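## Task

The shaft slid back too far and black spacers came off along with the amber one. Put every black spacer back on the shaft in the gap between the two blocks, then drive the shaft fully home into the large housing block. The amber spacer must stay off the shaft.

## Robot and tools

ROBOT. Two seven-joint xArm7 arms, left_arm and right_arm, each with a two-finger parallel gripper and a wrist camera. In the scene frame the left base sits at (+0.048, +0.326, 0) m with a slight yaw (quat_wxyz +1.000, 0, 0, -0.020); the right base sits at (0, -0.341, 0) m, almost unrotated. A camera stand is behind the arms. Loose parts may occasionally get a small shove from outside.

FRAMES. Scene frame: origin at table height, halfway between the nominal bases, +z up, +x out across the table, +y toward left_arm (arm names do not match image left/right). Each arm reports its hand pose, velocities, Hand target and wrist-camera pose in its OWN base frame; fixed camera and table are in the scene frame. Reported positions can be off by a few cm, more at long reach. On the gripper, +z points along the fingers and the fingers close along y. end_effector_position is the pinch point between closed pads, roughly 2 cm short of the fingertips; closing pushes the tips about 10 mm further along +z, mostly while the pads are still more than 40 mm apart.

ROW FORMAT (shared by execute_actions and move). One row = 14 numbers in [-1, 1]: left_arm dx, dy, dz, rx, ry, rz, opening, then right_arm in the same order. Always send all 14. dx..rz are an OFFSET, not a pose: measured along that arm's own base axes from its Hand target at the start of the call/action; rotation (rx, ry, rz as one rotation vector) is about the Hand target position. Scale: 1.0 = 0.6 m or 180 degrees, so 0.05 = 3 cm. A translation longer than 1.0 gets shortened. Opening is ABSOLUTE: +1 fully open (0.084 m), -1 closed. Sending 0 for opening means half-open, so to leave a gripper unchanged resend its current command (see "Tool commands").

execute_actions(actions, cameras). actions is a list of actions; each action is a table of up to 15 rows, one row per 1/30 s step; a short table repeats its last row to fill 15 steps. All rows of one action count from that action's starting Hand target, not from the previous row, but the next action starts from the new Hand target, so repeating an offset keeps moving. Empty actions list returns state plus all camera images, scene number and task. cameras: list of names, ["all"], or []; an unknown name invalidates the call.

move(target, speed, blend, opening_speed, blocking, cameras). target is one row or up to 15 rows; every row is an offset from the same starting Hand targets. speed: path top speed in m/s, 0.002-1, default 0.25 (rotation capped at twice that in rad/s), one value or one per target. blend: corner rounding in m for lists; 0 means stop at each target. opening_speed: rate of the finger command on the -1..+1 scale per second, at least 0.2. blocking=false returns after about 0.5 s while the move continues. Paths run at least 0.5 s and at most 10 s, take no notice of obstacles or the other arm, and the gripper lags and can overshoot speed when the arm is nearly straight. Faster moves and targets further beyond contact press harder. Result adds a "move:" line: done, off_target, moving, held, fault; limits=paced means a sent pose was clipped, limits=held means steps were withheld (e.g. by the inter-arm clearance check).

wait(seconds 0-10): run the scene holding the last commands. stop(): brake a running move. zoom_image(camera, region [x0, y0, x1, y1] pixels, at most 504x504): closer view of cam_high, cam_left_wrist or cam_right_wrist from the newest images. clear_fault(arm): clears a reported torque fault. read_manual(section): licence text only. finished_scene(scene 1 or 2): ends the scene irreversibly; the goal must remain true with the robot off it.

CONTROL. Each step the commanded pose is clipped to within 70 mm and 16 degrees of the measured gripper pose; "Hand target" is the clipped last command. The gripper often rests short of it; a further call (even all zeros) re-requests it, or send the remaining gap as an offset. Sending six zeros for an arm re-commands its Hand target. If an arm is pressing on something, or got dragged, command the target back beyond the gripper to release. Big wrist turns can swing the elbow.

RESULTS. Positions in m, quaternions wxyz, velocities in m/s and rad/s. grip_measured is the measured opening on the command scale; to hold a part command clearly below it (about 24 N per pad max). Joint velocities may read "within noise". Joint torques include the arm's own weight and have offsets and noise. Wrist depth: 7x7 grid of median distances (mm, 172-3000) per wrist camera, rows separated by " / ", "-" for no value. Images are 672x504.

AVOID. Anything falling off the table or left off it fails the scene. No drops, releasing moving parts, slams, or hard pushes into fixed or heavy things. Keep the arms from touching or squeezing each other. Contact torque limits (N m): waist 44.6, shoulder 44.8, upper arm roll 28.5, elbow 28.5, forearm roll 28.5, wrist pitch 15.3, wrist roll 16; reaching one causes a TORQUE FAULT that halts the arm until clear_fault, as does a motor stuck at its torque limit for 1 s or overloaded too long. Holding loads, stretched poses or pushing at unreachable targets heat motors: MOTOR HOT at 65 °C, braked for 30-60 s at 80 °C. Any arm stop costs. Thinking time lets the scene run, so be brief and move smoothly.

Each tool is called after ">>>" by a JSON object that holds its "op" and its "data".

## Session

>>> {"op": "execute_actions", "data": {"actions": []}}

Scene clock: 0.00 s.
left_arm: end_effector_position=(+0.2778, -0.0012, +0.3784) grip_measured=+1.00 end_effector_quat_wxyz=(-0.122, +0.738, +0.646, +0.148) | right_arm: end_effector_position=(+0.1425, +0.1473, +0.1872) grip_measured=+1.00 end_effector_quat_wxyz=(-0.033, -0.605, +0.756, -0.246)
Joint positions: left_arm=[0.377 -0.774 -0.442 0.915 0.074 1.559 -1.397 0.084] | right_arm=[0.269 -1.077 0.867 0.381 0.248 1.381 2.465 0.084]
Joint velocities: within noise
Joint torques (N m): no reading
Wrist depth (mm): cam_left_wrist=[660 655 665 661 665 663 665 / 625 626 625 626 625 627 629 / 591 590 593 593 593 595 595 / 562 564 563 566 566 565 565 / 541 544 543 543 544 544 543 / 519 511 517 517 520 519 519 / 493 494 494 496 496 496 498] | cam_right_wrist=[536 499 472 441 421 397 380 / 498 472 441 421 397 380 363 / 473 444 422 399 381 360 343 / 450 424 404 381 367 347 331 / 431 404 387 368 352 335 323 / 405 389 368 353 336 324 310 / 390 368 353 335 324 310 299]
Hand target: left_arm +0.2778, -0.0012, +0.3784; -0.122, +0.738, +0.646, +0.148 | right_arm +0.1425, +0.1473, +0.1872; -0.033, -0.605, +0.756, -0.246
Tool commands: left_gripper/opening=+1.0 right_gripper/opening=+1.0

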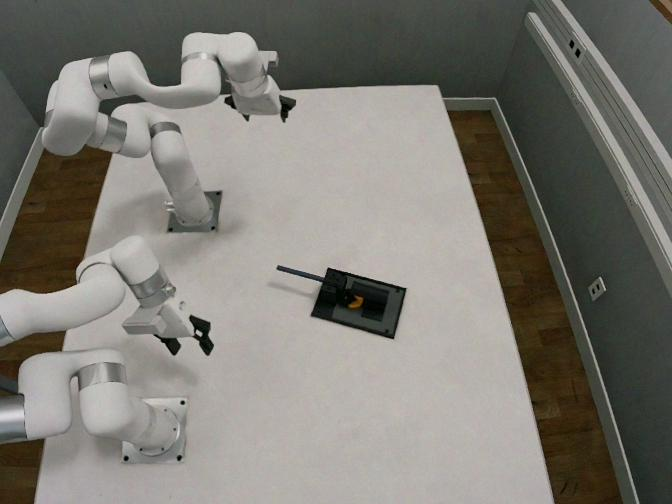

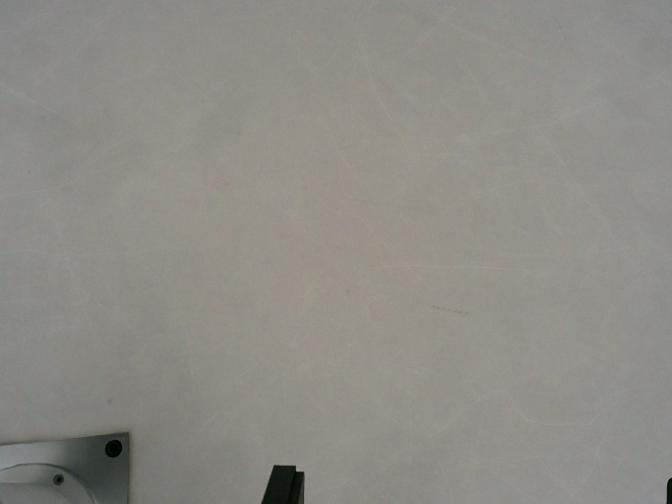

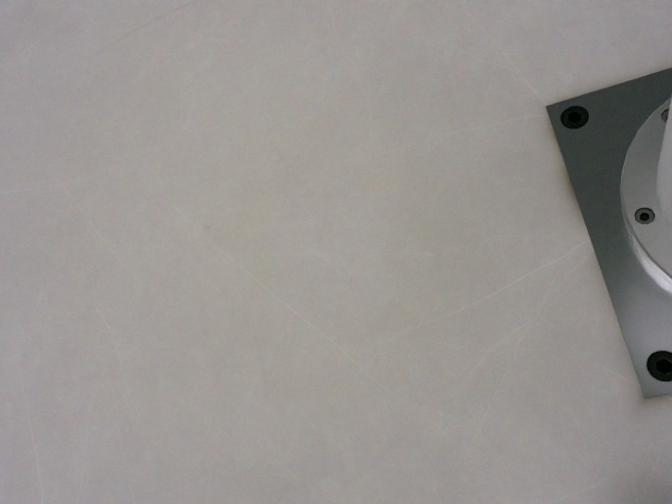

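>>> {"op": "zoom_image", "data": {"camera": "cam_high", "region": [260, 240, 420, 360]}}

Scaled by 3.150 from the camera's 672x504 image, which has a finer 960x720 frame.

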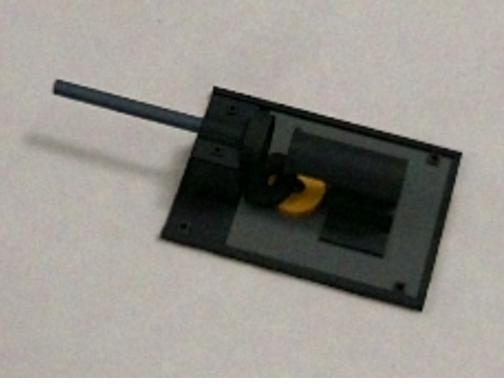

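>>> {"op": "move", "data": {"target": [0,0,0,0,0,0,1,0.71,0.27,0.18,0.171,-0.0229,-0.42,1], "cameras": ["all"]}}

Scene clock: 4.93 s.
left_arm: end_effector_position=(+0.2778, -0.0012, +0.3784) grip_measured=+1.00 end_effector_quat_wxyz=(-0.122, +0.738, +0.646, +0.148) | right_arm: end_effector_position=(+0.5685, +0.3093, +0.2952) grip_measured=+1.00 end_effector_quat_wxyz=(+0.000, +0.000, +1.000, +0.000)
Joint positions: left_arm=[0.377 -0.774 -0.442 0.915 0.074 1.559 -1.397 0.084] | right_arm=[0.137 0.858 0.915 2.373 -0.651 1.72 3.869 0.084]
Joint torques (N m): left_arm=[-0.46 -0.92 8.18 23.04 0.72 -1.63 0.18] | right_arm=[5.97 -17.48 5.21 14.46 -2.09 0.33 -1.32]
Wrist depth (mm): cam_left_wrist=[660 658 664 663 664 663 665 / 624 626 625 626 626 627 628 / 592 592 593 593 594 594 595 / 563 562 563 564 565 567 567 / 543 543 542 542 542 542 543 / 517 512 516 518 518 520 518 / 494 495 494 494 496 496 497] | cam_right_wrist=[423 424 425 425 425 426 426 / 421 423 423 424 426 425 426 / 421 423 422 417 341 412 426 / 420 421 422 413 340 414 424 / 419 422 421 414 333 416 423 / 419 420 412 333 408 421 423 / 418 419 410 327 412 421 420]
Hand target: left_arm +0.2778, -0.0012, +0.3784; -0.122, +0.738, +0.646, +0.148 | right_arm +0.5685, +0.3093, +0.2952; +0.000, +0.000, +1.000, +0.000
Off the commanded pose: left_arm 0.000 m, 0 deg | right_arm 0.000 m, 0 deg.
move: done; limits=paced
camera_calibration:
cam_right_wrist: T_world_to_cam=[[-0.015157, 0.999768, 0.0153086, -0.278331], [0.999882, 0.0151182, 0.00264741, -0.507052], [0.00241536, 0.0153469, -0.999879, 0.421908], [0, 0, 0, 1]] pos_world=[0.501755, 0.279457, 0.42746]

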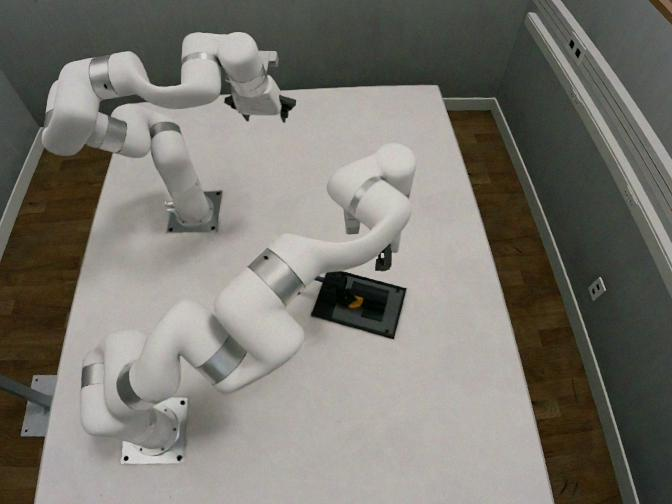

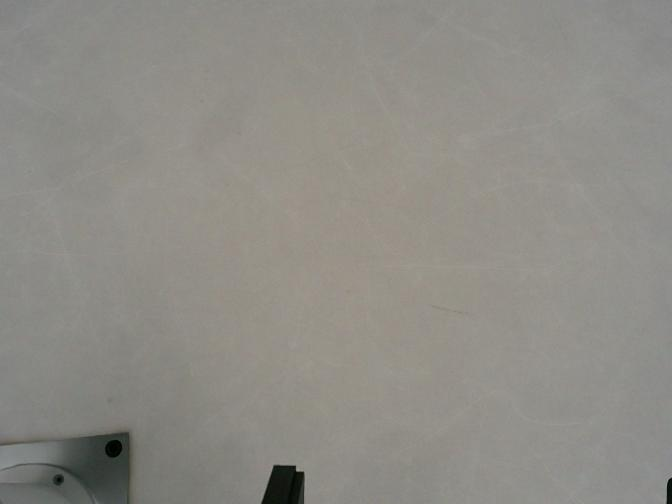

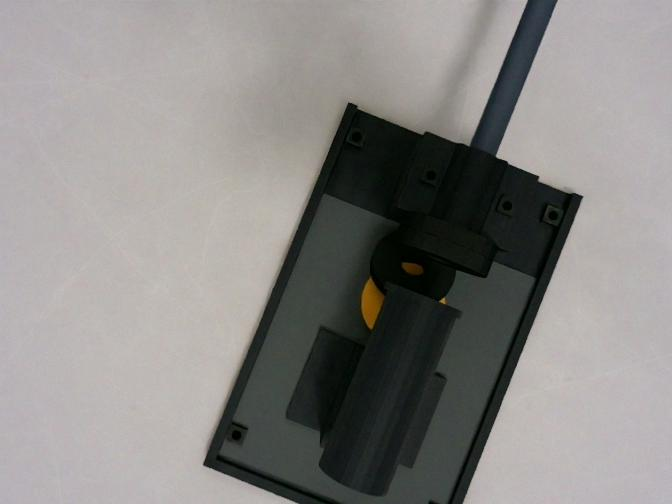

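>>> {"op": "zoom_image", "data": {"camera": "cam_right_wrist", "region": [320, 120, 600, 340]}}

>>> {"op": "zoom_image", "data": {"camera": "cam_right_wrist", "region": [350, 200, 510, 320]}}

Scaled by 1.800 from the camera's 672x504 image, which has a finer 960x720 frame.

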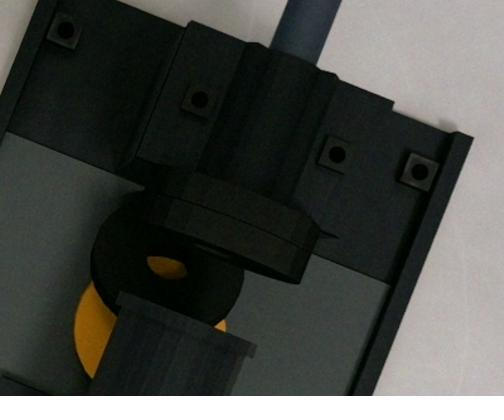

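Scaled by 3.150 from the camera's 672x504 image, which has a finer 960x720 frame.

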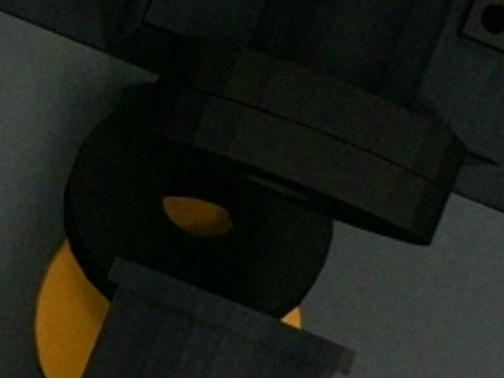

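>>> {"op": "move", "data": {"target": [[0,0,0,0,0,0,1,-0.2125,-0.3,0,0.268,0.182,-0.576,1],[0,0,0,0,0,0,1,-0.2125,-0.26,-0.30,0.268,0.182,-0.576,1]], "cameras": ["cam_right_wrist","cam_high"]}}

>>> {"op": "zoom_image", "data": {"camera": "cam_right_wrist", "region": [200, 140, 480, 350]}}

Scene clock: 12.07 s.
left_arm: end_effector_position=(+0.2778, -0.0012, +0.3784) grip_measured=+1.00 end_effector_quat_wxyz=(-0.122, +0.738, +0.646, +0.148) | right_arm: end_effector_position=(+0.4410, +0.1533, +0.1152) grip_measured=+1.00 end_effector_quat_wxyz=(-0.237, +0.751, +0.508, +0.349)
Joint positions: left_arm=[0.377 -0.774 -0.442 0.915 0.074 1.559 -1.397 0.084] | right_arm=[-1.785 -0.278 1.813 0.677 1.578 1.008 3.95 0.084]
Joint torques (N m): left_arm=[-0.22 -0.41 8 22.97 0.72 -1.71 0.1] | right_arm=[-5.72 -0.18 -3.06 15.02 -1.59 1.87 -1.32]
Wrist depth (mm): cam_left_wrist=[659 659 662 662 662 665 667 / 625 626 626 627 621 625 626 / 593 591 592 593 596 593 597 / 564 564 567 563 566 567 565 / 541 542 542 543 542 544 546 / 517 514 517 519 518 519 519 / 496 495 496 493 497 496 496] | cam_right_wrist=[634 637 640 642 650 649 658 / 535 538 541 541 517 546 547 / 291 291 287 282 280 281 289 / 393 392 274 282 372 305 312 / 352 352 340 307 329 317 335 / 319 319 312 310 311 312 312 / 283 284 282 283 284 285 286]
Hand target: left_arm +0.2778, -0.0012, +0.3784; -0.122, +0.738, +0.646, +0.148 | right_arm +0.4410, +0.1533, +0.1152; -0.237, +0.751, +0.508, +0.349
Off the commanded pose: left_arm 0.000 m, 0 deg | right_arm 0.000 m, 0 deg.
move: done
camera_calibration:
cam_right_wrist: T_world_to_cam=[[0.92754, -0.373188, 0.0199924, -0.327381], [-0.226618, -0.604174, -0.763949, 0.347364], [0.297175, 0.704062, -0.644967, -0.031814], [0, 0, 0, 1]] pos_world=[0.391832, 0.110093, 0.251394]
Images, in order (width x height): cam_high 672x504, cam_right_wrist 672x504.

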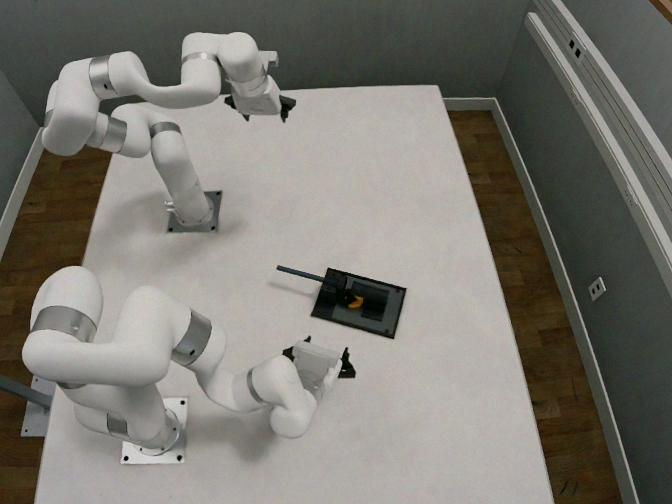

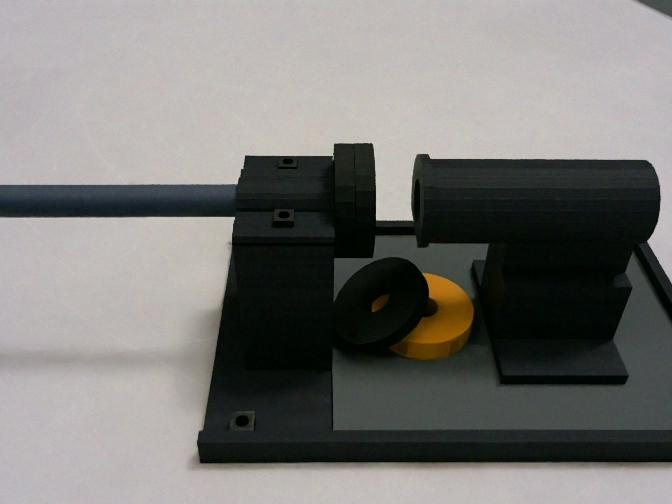

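Scaled by 1.800 from the camera's 672x504 image, which has a finer 960x720 frame.

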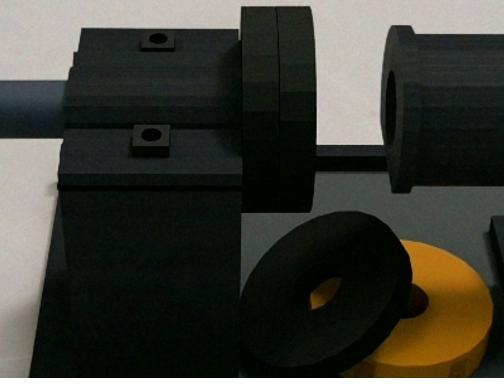

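>>> {"op": "move", "data": {"target": [[0.408,-0.297,-0.1,0.010,0.056,0.918,1,0,0,0,0,0,0,-0.6],[0.408,-0.297,-0.318,0.010,0.056,0.918,1,0.058,0.16,-0.068,0.0446,0.2195,-0.214,-0.6]], "cameras": ["all"]}}

Scene clock: 25.73 s.
left_arm: end_effector_position=(+0.5226, -0.1794, +0.1876) grip_measured=+1.00 end_effector_quat_wxyz=(-0.209, -0.540, +0.803, -0.140) | right_arm: end_effector_position=(+0.4758, +0.2492, +0.0744) grip_measured=-0.62 end_effector_quat_wxyz=(-0.315, +0.928, +0.104, +0.171)
Joint positions: left_arm=[0.48 0.498 -0.755 1.451 -0.182 1.167 -4.471 0.084] | right_arm=[-1.808 -0.558 2.086 0.892 1.738 0.917 5.11 0.017]
Joint torques (N m): left_arm=[-6.51 -18.25 -4.75 19.54 1.47 -2.97 0.99] | right_arm=[-5.75 5.41 -7.55 13.83 -1.53 1.75 1.64]
Wrist depth (mm): cam_left_wrist=[479 478 477 359 319 464 470 / 442 440 432 424 421 437 434 / 408 408 390 390 281 305 405 / 381 376 288 291 333 289 379 / 363 354 342 348 347 350 360 / 340 330 332 332 331 333 338 / 322 321 320 321 320 319 319] | cam_right_wrist=[539 450 403 - 297 273 254 / 486 413 - 175 - 242 231 / 438 392 - - 197 205 219 / 405 - - - 198 215 209 / 389 - - 240 230 214 203 / - 181 192 216 217 211 197 / - - 204 223 214 203 189]
Hand target: left_arm +0.5226, -0.1794, +0.1876; -0.209, -0.540, +0.803, -0.140 | right_arm +0.4758, +0.2493, +0.0744; -0.315, +0.928, +0.104, +0.171
Off the commanded pose: left_arm 0.000 m, 0 deg | right_arm 0.000 m, 0 deg.
move: done
camera_calibration:
cam_left_wrist: T_world_to_cam=[[-0.933554, 0.358136, -0.0146524, 0.589483], [0.317379, 0.806932, -0.498128, 0.145833], [-0.166574, -0.46968, -0.86698, 0.301752], [0, 0, 0, 1]] pos_world=[0.554294, -0.187066, 0.342893]
cam_right_wrist: T_world_to_cam=[[0.311342, -0.78704, -0.532573, 0.114377], [-0.915773, -0.0987963, -0.389358, 0.556088], [0.253824, 0.608939, -0.751509, -0.0837226], [0, 0, 0, 1]] pos_world=[0.494891, 0.19594, 0.214513]

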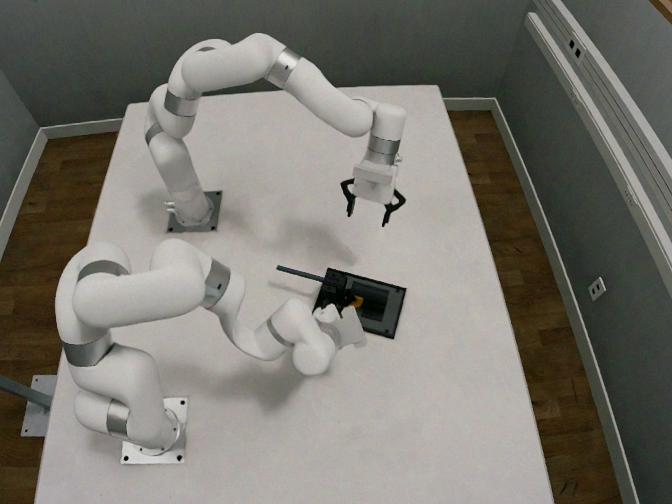

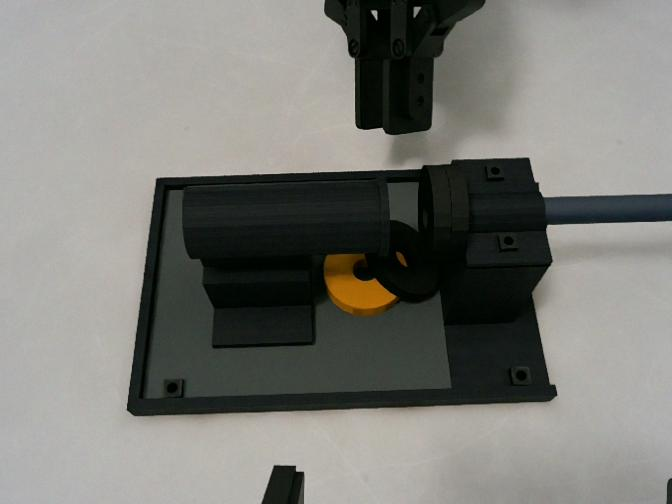

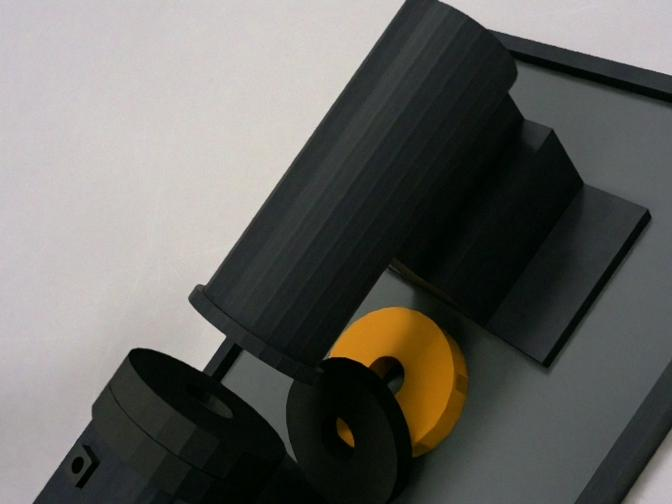

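>>> {"op": "zoom_image", "data": {"camera": "cam_right_wrist", "region": [80, 280, 500, 504]}}

>>> {"op": "zoom_image", "data": {"camera": "cam_left_wrist", "region": [300, 150, 560, 340]}}

Scaled by 1.200 from the camera's 672x504 image, which has a finer 960x720 frame.

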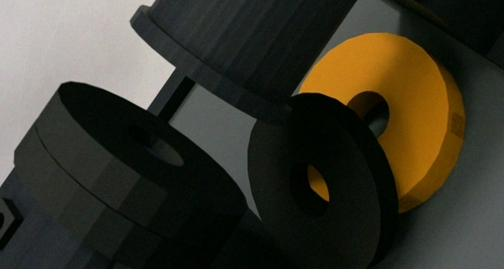

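Scaled by 1.938 from the camera's 672x504 image, which has a finer 960x720 frame.

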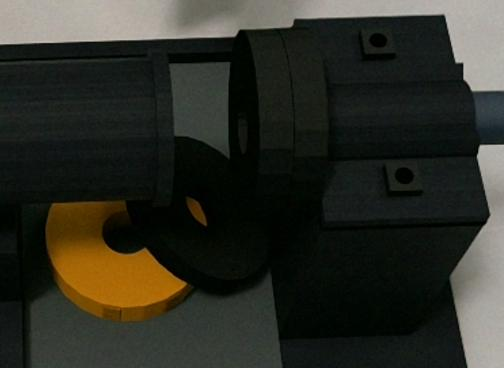

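>>> {"op": "move", "data": {"target": [0,0,0,0,0,0,1,0.009,0.038,-0.040,0,0,0,-0.6], "speed": 0.06, "cameras": ["cam_left_wrist","cam_right_wrist"]}}

>>> {"op": "zoom_image", "data": {"camera": "cam_left_wrist", "region": [320, 100, 520, 320]}}

Scene clock: 27.30 s.
left_arm: end_effector_position=(+0.5226, -0.1794, +0.1876) grip_measured=+1.00 end_effector_quat_wxyz=(-0.209, -0.540, +0.803, -0.140) | right_arm: end_effector_position=(+0.4812, +0.2721, +0.0504) grip_measured=-0.62 end_effector_quat_wxyz=(-0.315, +0.928, +0.104, +0.171)
Joint positions: left_arm=[0.48 0.498 -0.755 1.451 -0.182 1.167 -4.471 0.084] | right_arm=[-1.838 -0.65 2.159 0.947 1.828 0.923 5.101 0.017]
Joint torques (N m): left_arm=[-6.33 -18.3 -4.82 19.71 1.27 -2.82 1.1] | right_arm=[-5.67 7.1 -8.89 13.25 3.04 1.33 -1.27]
Wrist depth (mm): cam_left_wrist=[479 478 476 338 293 464 472 / 441 440 432 431 337 430 436 / 410 408 392 284 282 305 405 / 382 375 289 292 332 289 378 / 363 355 342 346 346 348 359 / 341 331 332 331 331 334 338 / 321 322 321 320 320 319 319] | cam_right_wrist=[476 405 - - - 227 217 / 429 - - - - - 203 / 401 - - - - - 184 / - - - - - 177 182 / - - - - 202 186 177 / - - - 185 184 186 176 / - - - 192 182 178 -]
Hand target: left_arm +0.5226, -0.1794, +0.1876; -0.209, -0.540, +0.803, -0.140 | right_arm +0.4812, +0.2721, +0.0504; -0.315, +0.928, +0.104, +0.171
Off the commanded pose: left_arm 0.000 m, 0 deg | right_arm 0.000 m, 0 deg.
move: done
camera_calibration:
cam_left_wrist: T_world_to_cam=[[-0.933554, 0.358136, -0.0146524, 0.589483], [0.317379, 0.806932, -0.498128, 0.145833], [-0.166574, -0.46968, -0.86698, 0.301752], [0, 0, 0, 1]] pos_world=[0.554294, -0.187066, 0.342893]
cam_right_wrist: T_world_to_cam=[[0.311367, -0.786878, -0.532798, 0.117853], [-0.915819, -0.0988336, -0.389239, 0.55395], [0.253625, 0.609142, -0.751412, -0.116977], [0, 0, 0, 1]] pos_world=[0.500291, 0.21874, 0.190513]
Images, in order (width x height): cam_left_wrist 672x504, cam_right_wrist 672x504.

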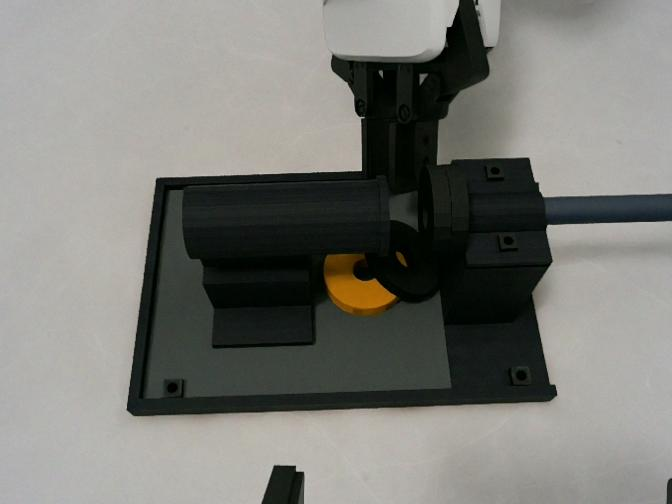

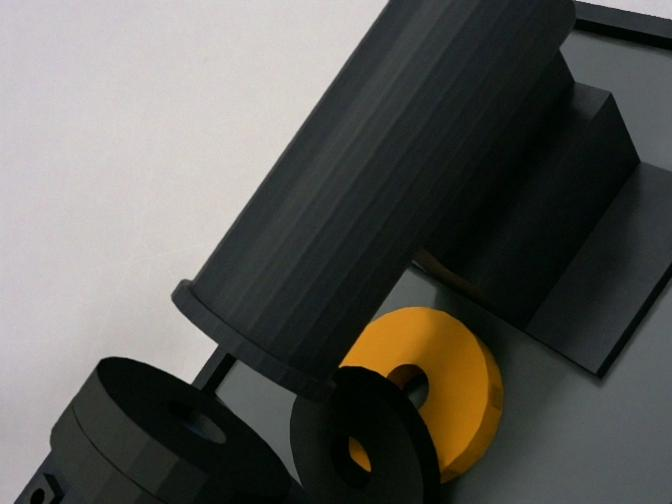

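Scaled by 2.291 from the camera's 672x504 image, which has a finer 960x720 frame.

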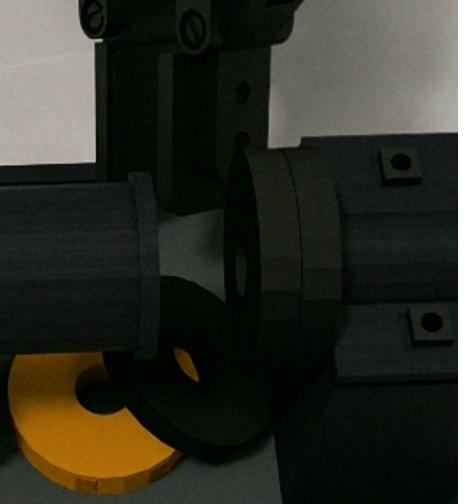

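>>> {"op": "move", "data": {"target": [0,0,0,0,0,0,1,0.0063,0.0155,-0.0186,0,0,0,-0.6], "speed": 0.03, "cameras": ["cam_left_wrist","cam_right_wrist"]}}

>>> {"op": "zoom_image", "data": {"camera": "cam_left_wrist", "region": [320, 100, 520, 320]}}

Scene clock: 28.33 s.
left_arm: end_effector_position=(+0.5226, -0.1794, +0.1876) grip_measured=+1.00 end_effector_quat_wxyz=(-0.209, -0.540, +0.803, -0.140) | right_arm: end_effector_position=(+0.4850, +0.2814, +0.0393) grip_measured=-0.62 end_effector_quat_wxyz=(-0.315, +0.928, +0.104, +0.171)
Joint positions: left_arm=[0.48 0.498 -0.755 1.451 -0.182 1.167 -4.471 0.084] | right_arm=[-1.855 -0.694 2.189 0.977 1.863 0.926 5.1 0.017]
Joint torques (N m): left_arm=[-6.85 -18.3 -4.58 19.67 1.63 -2.73 1.13] | right_arm=[-6.04 8.38 -9.05 12.61 3.04 1.44 -1.41]
Wrist depth (mm): cam_left_wrist=[479 476 476 334 296 464 472 / 442 441 431 422 320 428 436 / 409 409 391 284 281 305 404 / 382 375 288 292 332 289 378 / 363 353 343 348 346 349 359 / 341 331 332 331 331 333 338 / 321 321 321 320 320 320 319] | cam_right_wrist=[447 - - - - - 198 / 415 - - - - - 188 / - - - - - - 173 / - - - - - - 173 / - - - - 188 180 - / - - - - 178 176 - / - - - 179 - - -]
Hand target: left_arm +0.5226, -0.1794, +0.1876; -0.209, -0.540, +0.803, -0.140 | right_arm +0.4850, +0.2814, +0.0392; -0.315, +0.928, +0.104, +0.171
Off the commanded pose: left_arm 0.000 m, 0 deg | right_arm 0.000 m, 0 deg.
move: done
camera_calibration:
cam_left_wrist: T_world_to_cam=[[-0.933554, 0.358136, -0.0146524, 0.589483], [0.317379, 0.806932, -0.498128, 0.145833], [-0.166574, -0.46968, -0.86698, 0.301752], [0, 0, 0, 1]] pos_world=[0.554294, -0.187066, 0.342893]
cam_right_wrist: T_world_to_cam=[[0.311367, -0.786878, -0.532798, 0.118074], [-0.915819, -0.0988336, -0.389239, 0.554029], [0.253625, 0.609142, -0.751412, -0.131947], [0, 0, 0, 1]] pos_world=[0.504091, 0.22804, 0.179413]
Images, in order (width x height): cam_left_wrist 672x504, cam_right_wrist 672x504.

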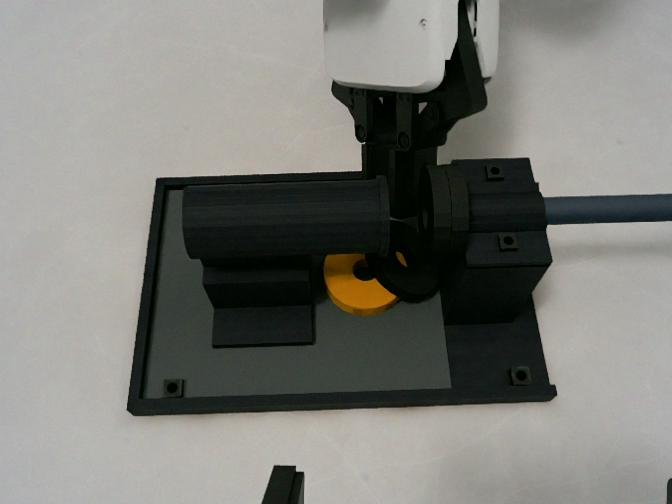

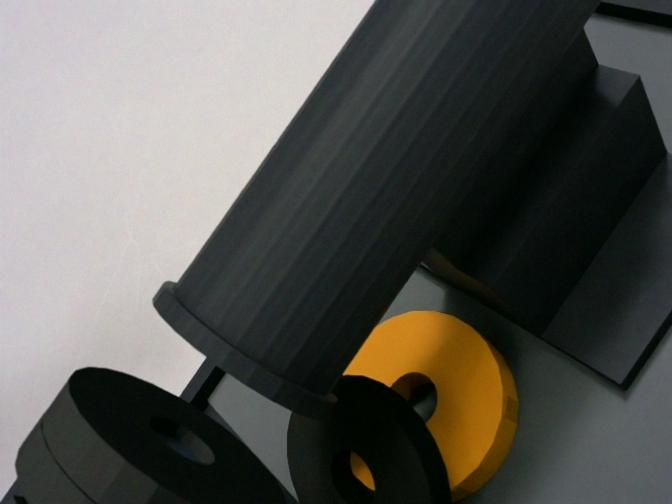

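Scaled by 2.291 from the camera's 672x504 image, which has a finer 960x720 frame.

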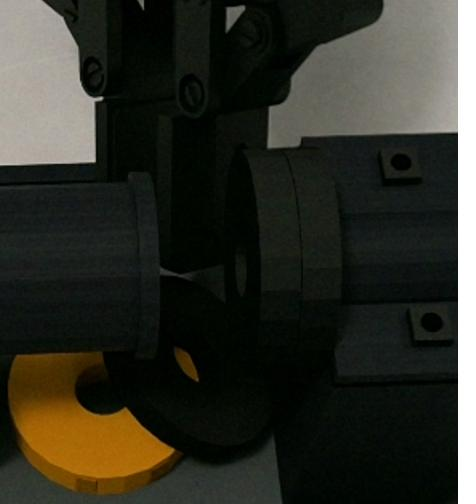

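>>> {"op": "move", "data": {"target": [0,0,0,0,0,0,1,0.0038,0.0093,-0.0105,0,0,0,-0.6], "speed": 0.02, "cameras": ["cam_left_wrist"]}}

>>> {"op": "zoom_image", "data": {"camera": "cam_left_wrist", "region": [340, 160, 480, 320]}}

Scene clock: 29.20 s.
left_arm: end_effector_position=(+0.5226, -0.1794, +0.1876) grip_measured=+1.00 end_effector_quat_wxyz=(-0.209, -0.540, +0.803, -0.140) | right_arm: end_effector_position=(+0.4879, +0.2866, +0.0340) grip_measured=-0.63 end_effector_quat_wxyz=(-0.316, +0.927, +0.104, +0.172)
Joint positions: left_arm=[0.48 0.498 -0.755 1.451 -0.182 1.167 -4.471 0.084] | right_arm=[-1.863 -0.717 2.204 0.996 1.882 0.927 5.1 0.017]
Joint torques (N m): left_arm=[-6.66 -17.94 -4.91 19.41 1.48 -2.75 1.21] | right_arm=[2.57 -11.17 17.05 13.34 3.87 0.26 0.56]
Wrist depth (mm): cam_left_wrist=[478 478 479 328 295 463 472 / 441 440 432 381 317 428 437 / 410 408 391 284 327 305 405 / 382 375 288 291 338 290 378 / 364 353 342 347 347 349 359 / 341 331 331 331 332 333 338 / 322 322 320 320 319 318 319] | cam_right_wrist=[442 - - - - - 194 / 418 - - - - - 186 / - - - - - - - / - - - - - - - / - - - - 186 - - / - - - - 178 - - / - - 210 173 - - -]
Hand target: left_arm +0.5226, -0.1794, +0.1876; -0.209, -0.540, +0.803, -0.140 | right_arm +0.4872, +0.2870, +0.0329; -0.315, +0.928, +0.104, +0.171
Off the commanded pose: left_arm 0.000 m, 0 deg | right_arm 0.001 m, 0 deg.
move: done
camera_calibration:
cam_left_wrist: T_world_to_cam=[[-0.933554, 0.358136, -0.0146524, 0.589483], [0.317379, 0.806932, -0.498128, 0.145833], [-0.166574, -0.46968, -0.86698, 0.301752], [0, 0, 0, 1]] pos_world=[0.554294, -0.187066, 0.342893]
Images, in order (width x height): cam_left_wrist 672x504.

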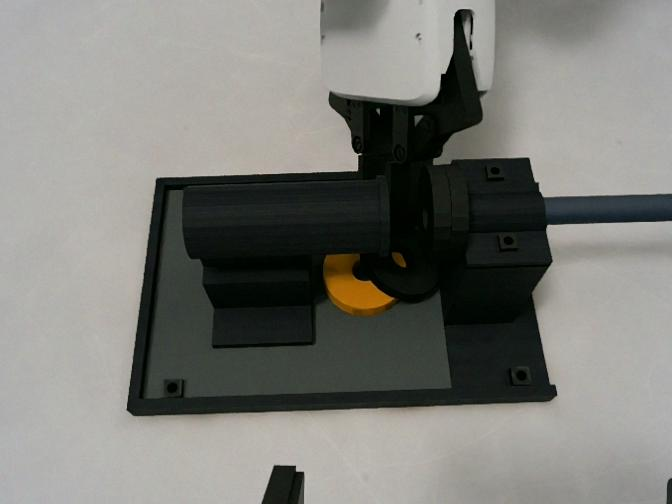

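Scaled by 3.150 from the camera's 672x504 image, which has a finer 960x720 frame.

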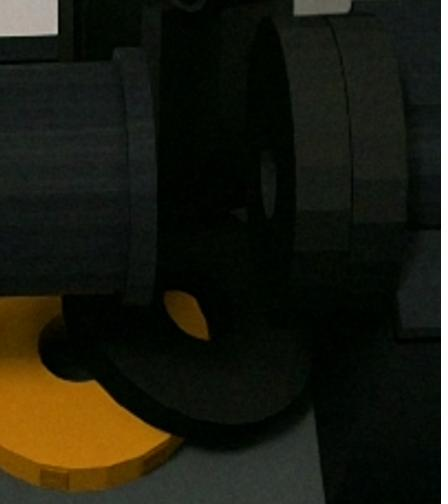

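>>> {"op": "move", "data": {"target": [0,0,0,0,0,0,1,0.0012,-0.0007,0.0018,0,0,0,-1], "speed": 0.02, "opening_speed": 0.3, "cameras": ["cam_left_wrist","cam_right_wrist"]}}

>>> {"op": "zoom_image", "data": {"camera": "cam_left_wrist", "region": [340, 160, 480, 320]}}

Scene clock: 31.03 s.
left_arm: end_effector_position=(+0.5226, -0.1794, +0.1876) grip_measured=+1.00 end_effector_quat_wxyz=(-0.209, -0.540, +0.803, -0.140) | right_arm: end_effector_position=(+0.4879, +0.2865, +0.0340) grip_measured=-1.00 end_effector_quat_wxyz=(-0.316, +0.928, +0.104, +0.171)
Joint positions: left_arm=[0.48 0.498 -0.755 1.451 -0.182 1.167 -4.471 0.084] | right_arm=[-1.863 -0.718 2.203 0.997 1.879 0.929 5.103 0]
Joint torques (N m): left_arm=[-6.52 -18.38 -4.85 19.98 1.22 -2.57 0.98] | right_arm=[5.85 18.2 -13.01 9.26 3.12 -1.16 1.46]
Wrist depth (mm): cam_left_wrist=[479 477 477 331 297 465 474 / 441 439 431 358 315 428 436 / 410 408 390 284 337 305 404 / 382 376 288 292 325 289 377 / 363 354 342 347 347 348 360 / 341 331 332 331 331 334 337 / 322 322 321 321 319 319 319] | cam_right_wrist=[434 - - - - - 195 / 415 - - - - - - / - - - - - - - / - - - - - - - / - - - - 182 - - / - - - - 177 - - / - - - - - - -]
Hand target: left_arm +0.5226, -0.1794, +0.1876; -0.209, -0.540, +0.803, -0.140 | right_arm +0.4880, +0.2865, +0.0340; -0.315, +0.928, +0.104, +0.171
Off the commanded pose: left_arm 0.000 m, 0 deg | right_arm 0.000 m, 0 deg.
move: done
camera_calibration:
cam_left_wrist: T_world_to_cam=[[-0.933554, 0.358136, -0.0146524, 0.589483], [0.317379, 0.806932, -0.498128, 0.145833], [-0.166574, -0.46968, -0.86698, 0.301752], [0, 0, 0, 1]] pos_world=[0.554294, -0.187066, 0.342893]
cam_right_wrist: T_world_to_cam=[[0.311364, -0.786873, -0.532807, 0.118409], [-0.915877, -0.0989647, -0.389069, 0.555258], [0.253419, 0.609127, -0.751494, -0.139735], [0, 0, 0, 1]] pos_world=[0.507091, 0.23324, 0.174113]
Images, in order (width x height): cam_left_wrist 672x504, cam_right_wrist 672x504.

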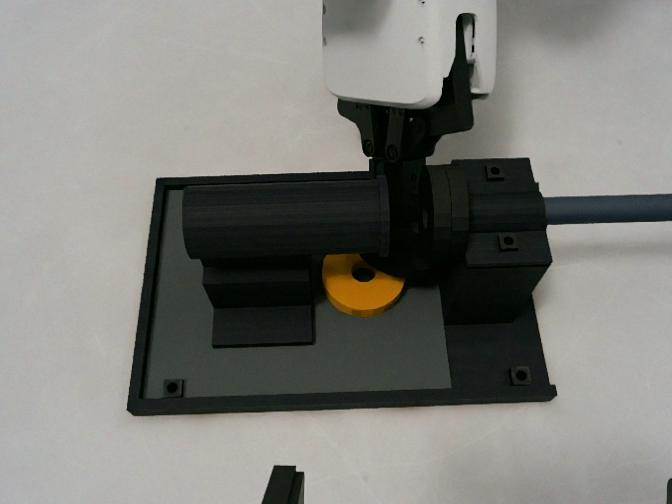

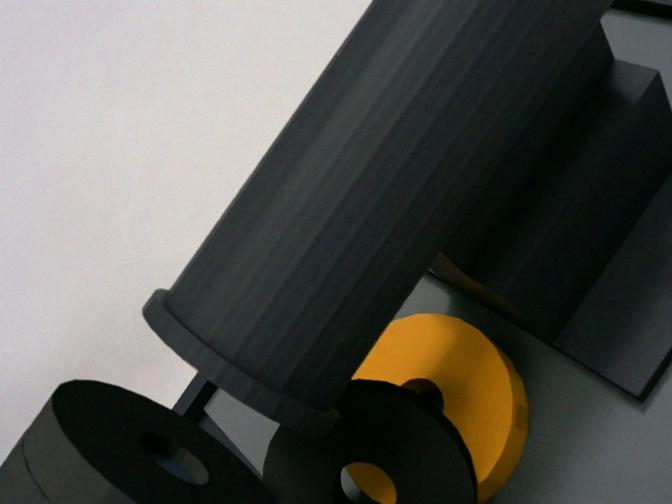

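Scaled by 3.150 from the camera's 672x504 image, which has a finer 960x720 frame.

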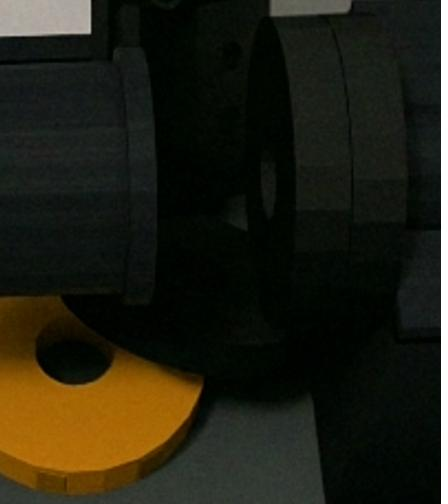

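>>> {"op": "move", "data": {"target": [0,0,0,0,0,0,1,-0.0125,-0.031,0.037,0,0,0,-0.6], "speed": 0.08, "cameras": ["cam_left_wrist","cam_right_wrist"]}}

>>> {"op": "zoom_image", "data": {"camera": "cam_left_wrist", "region": [320, 140, 500, 320]}}

>>> {"op": "zoom_image", "data": {"camera": "cam_right_wrist", "region": [180, 300, 540, 504]}}

Scene clock: 32.07 s.
left_arm: end_effector_position=(+0.5226, -0.1794, +0.1876) grip_measured=+1.00 end_effector_quat_wxyz=(-0.209, -0.540, +0.803, -0.140) | right_arm: end_effector_position=(+0.4805, +0.2680, +0.0562) grip_measured=-0.62 end_effector_quat_wxyz=(-0.315, +0.928, +0.104, +0.171)
Joint positions: left_arm=[0.48 0.498 -0.755 1.451 -0.182 1.167 -4.471 0.084] | right_arm=[-1.831 -0.632 2.143 0.936 1.808 0.923 5.106 0.017]
Joint torques (N m): left_arm=[-6.76 -17.9 -4.78 19.84 1.16 -2.49 1.14] | right_arm=[5.78 16.95 -12.31 7.3 -1.72 -2.51 1.54]
Wrist depth (mm): cam_left_wrist=[479 477 477 338 293 464 473 / 442 440 432 423 351 437 436 / 409 409 390 358 282 305 403 / 381 375 288 293 344 289 378 / 362 355 343 347 347 349 359 / 342 331 332 331 331 333 338 / 322 322 321 321 320 319 319] | cam_right_wrist=[490 411 - - - 236 220 / 443 389 - - - 177 209 / 408 - - - - 175 191 / 385 - - - 175 179 188 / - - - - 209 191 183 / - - 245 203 191 193 179 / - - - 196 185 184 175]
Hand target: left_arm +0.5226, -0.1794, +0.1876; -0.209, -0.540, +0.803, -0.140 | right_arm +0.4805, +0.2679, +0.0562; -0.315, +0.928, +0.104, +0.171
Off the commanded pose: left_arm 0.000 m, 0 deg | right_arm 0.000 m, 0 deg.
move: done
camera_calibration:
cam_left_wrist: T_world_to_cam=[[-0.933554, 0.358136, -0.0146524, 0.589483], [0.317379, 0.806932, -0.498128, 0.145833], [-0.166574, -0.46968, -0.86698, 0.301752], [0, 0, 0, 1]] pos_world=[0.554294, -0.187066, 0.342893]
cam_right_wrist: T_world_to_cam=[[0.311367, -0.786878, -0.532798, 0.117935], [-0.915819, -0.0988336, -0.389239, 0.555162], [0.253625, 0.609142, -0.751412, -0.109944], [0, 0, 0, 1]] pos_world=[0.499591, 0.21464, 0.196313]
Images, in order (width x height): cam_left_wrist 672x504, cam_right_wrist 672x504.

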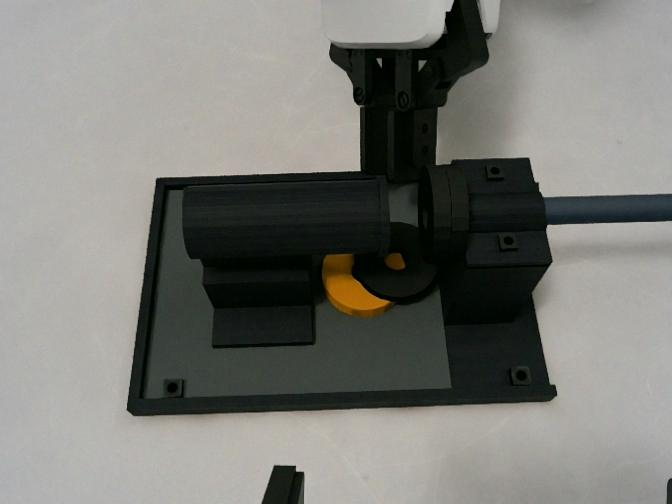

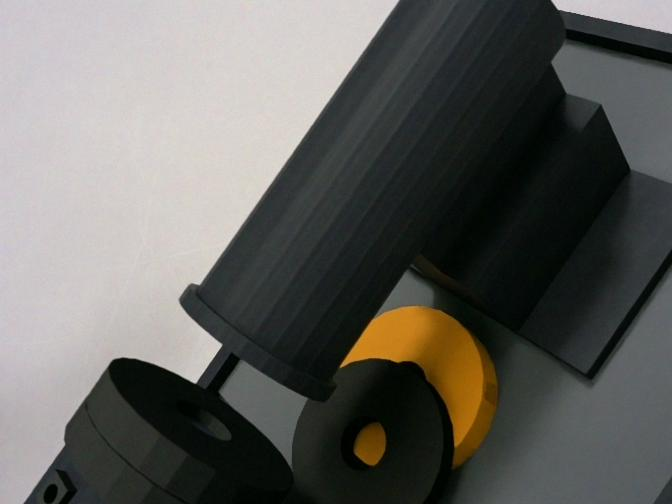

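Scaled by 2.800 from the camera's 672x504 image, which has a finer 960x720 frame.

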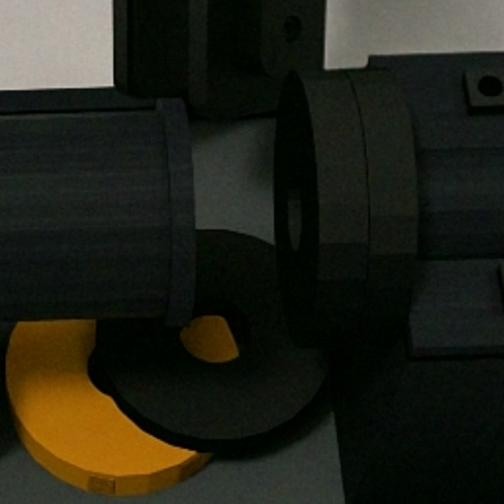

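Scaled by 1.400 from the camera's 672x504 image, which has a finer 960x720 frame.

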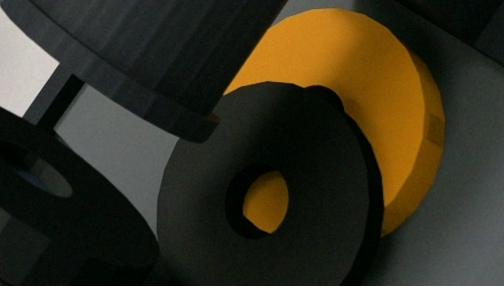

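>>> {"op": "move", "data": {"target": [[0,0,0,0,0,0,1,0.024,0.058,0.004,0.028,0.069,-0.0825,-1],[0,0,0,0,0,0,1,0.024,0.058,-0.029,0.028,0.069,-0.0825,-1]], "speed": [0.08,0.03], "cameras": ["cam_left_wrist","cam_right_wrist"]}}

Scene clock: 36.27 s.
left_arm: end_effector_position=(+0.5226, -0.1794, +0.1876) grip_measured=+1.00 end_effector_quat_wxyz=(-0.209, -0.540, +0.803, -0.140) | right_arm: end_effector_position=(+0.4985, +0.3067, +0.0569) grip_measured=-1.00 end_effector_quat_wxyz=(-0.356, +0.925, -0.062, +0.120)
Joint positions: left_arm=[0.48 0.498 -0.755 1.451 -0.182 1.167 -4.471 0.084] | right_arm=[-1.874 -0.674 2.228 1.037 1.86 0.892 5.493 0]
Joint torques (N m): left_arm=[-6.32 -18.09 -4.94 19.8 1.19 -1.92 0.81] | right_arm=[6.09 16.42 -9.22 24.56 3.39 3.98 -0.05]
Wrist depth (mm): cam_left_wrist=[479 476 476 285 261 465 474 / 441 440 432 431 284 429 437 / 410 407 392 284 316 305 405 / 383 375 288 292 330 290 378 / 363 354 341 347 347 348 360 / 341 330 333 331 331 333 338 / 322 322 321 320 320 319 318] | cam_right_wrist=[466 - - - - 201 186 / 452 - - - - - 179 / 432 - - - - - - / 427 - - - - - - / 414 - - - - - - / - - - - 185 176 - / - - - - 179 - -]
Hand target: left_arm +0.5226, -0.1794, +0.1876; -0.209, -0.540, +0.803, -0.140 | right_arm +0.4985, +0.3067, +0.0569; -0.356, +0.925, -0.062, +0.120 (not the last commanded pose)
Tool commands: left_gripper/opening=+1.0 right_gripper/opening=-1.0
Off the commanded pose: left_arm 0.000 m, 0 deg | right_arm 0.019 m, 2 deg.
TORQUE FAULT: the external load on joint 2 (shoulder) of the right arm reached its load limit, and that arm stopped. The contact can be on any part of that arm beyond that joint, not only on its tool. A torque fault puts only its own arm into a fault stop. That arm's remaining commands of this call were not run. The hold on joint 2 (shoulder) of that arm was moved back by the arm itself, up to 3 degrees, as the stop began, but a joint of that arm was then at its load limit, so every hold on that arm was set where that arm was. That arm may still press on what stopped it. That arm is still stopped at the end of this call. While its stop runs, that arm, its gripper or tool too, takes no new command.
CLEAR FAULT: the right arm stays stopped (state 4) until you call clear_fault(arm="right_arm").
End effector pose when the fault began: right_arm: position (+0.4956, +0.3036, +0.0421), quat_wxyz (-0.343, +0.931, -0.058, +0.114)
Joint positions when the fault began: right_arm=[-1.871 -0.712 2.229 1.042 1.861 0.898 5.493 0]
move: fault (right_arm)
camera_calibration:
cam_left_wrist: T_world_to_cam=[[-0.933554, 0.358136, -0.0146524, 0.589483], [0.317379, 0.806932, -0.498128, 0.145833], [-0.166574, -0.46968, -0.86698, 0.301752], [0, 0, 0, 1]] pos_world=[0.554294, -0.187066, 0.342893]
cam_right_wrist: T_world_to_cam=[[-0.0189088, -0.751393, -0.659584, 0.304133], [-0.964716, 0.18699, -0.185361, 0.500891], [0.262615, 0.632806, -0.728416, -0.150705], [0, 0, 0, 1]] pos_world=[0.528545, 0.230229, 0.183671]
Images, in order (width x height): cam_left_wrist 672x504, cam_right_wrist 672x504.

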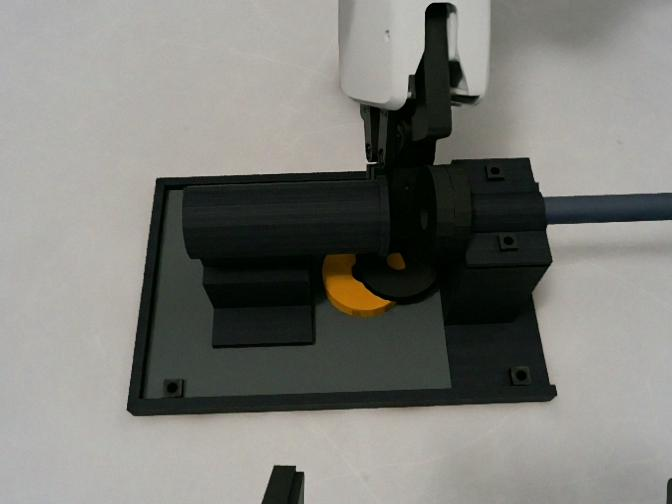

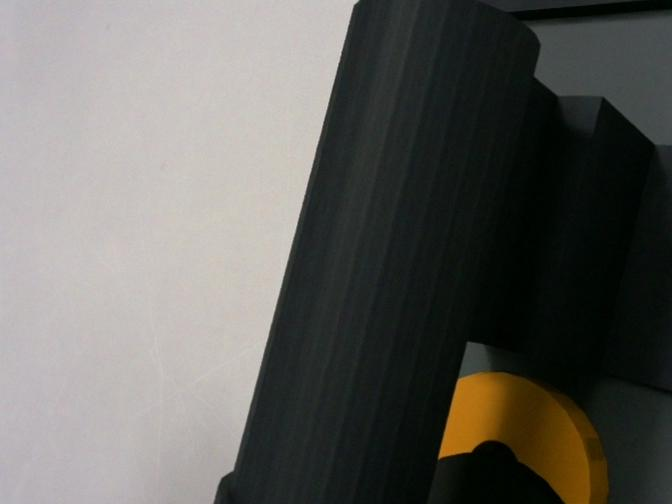

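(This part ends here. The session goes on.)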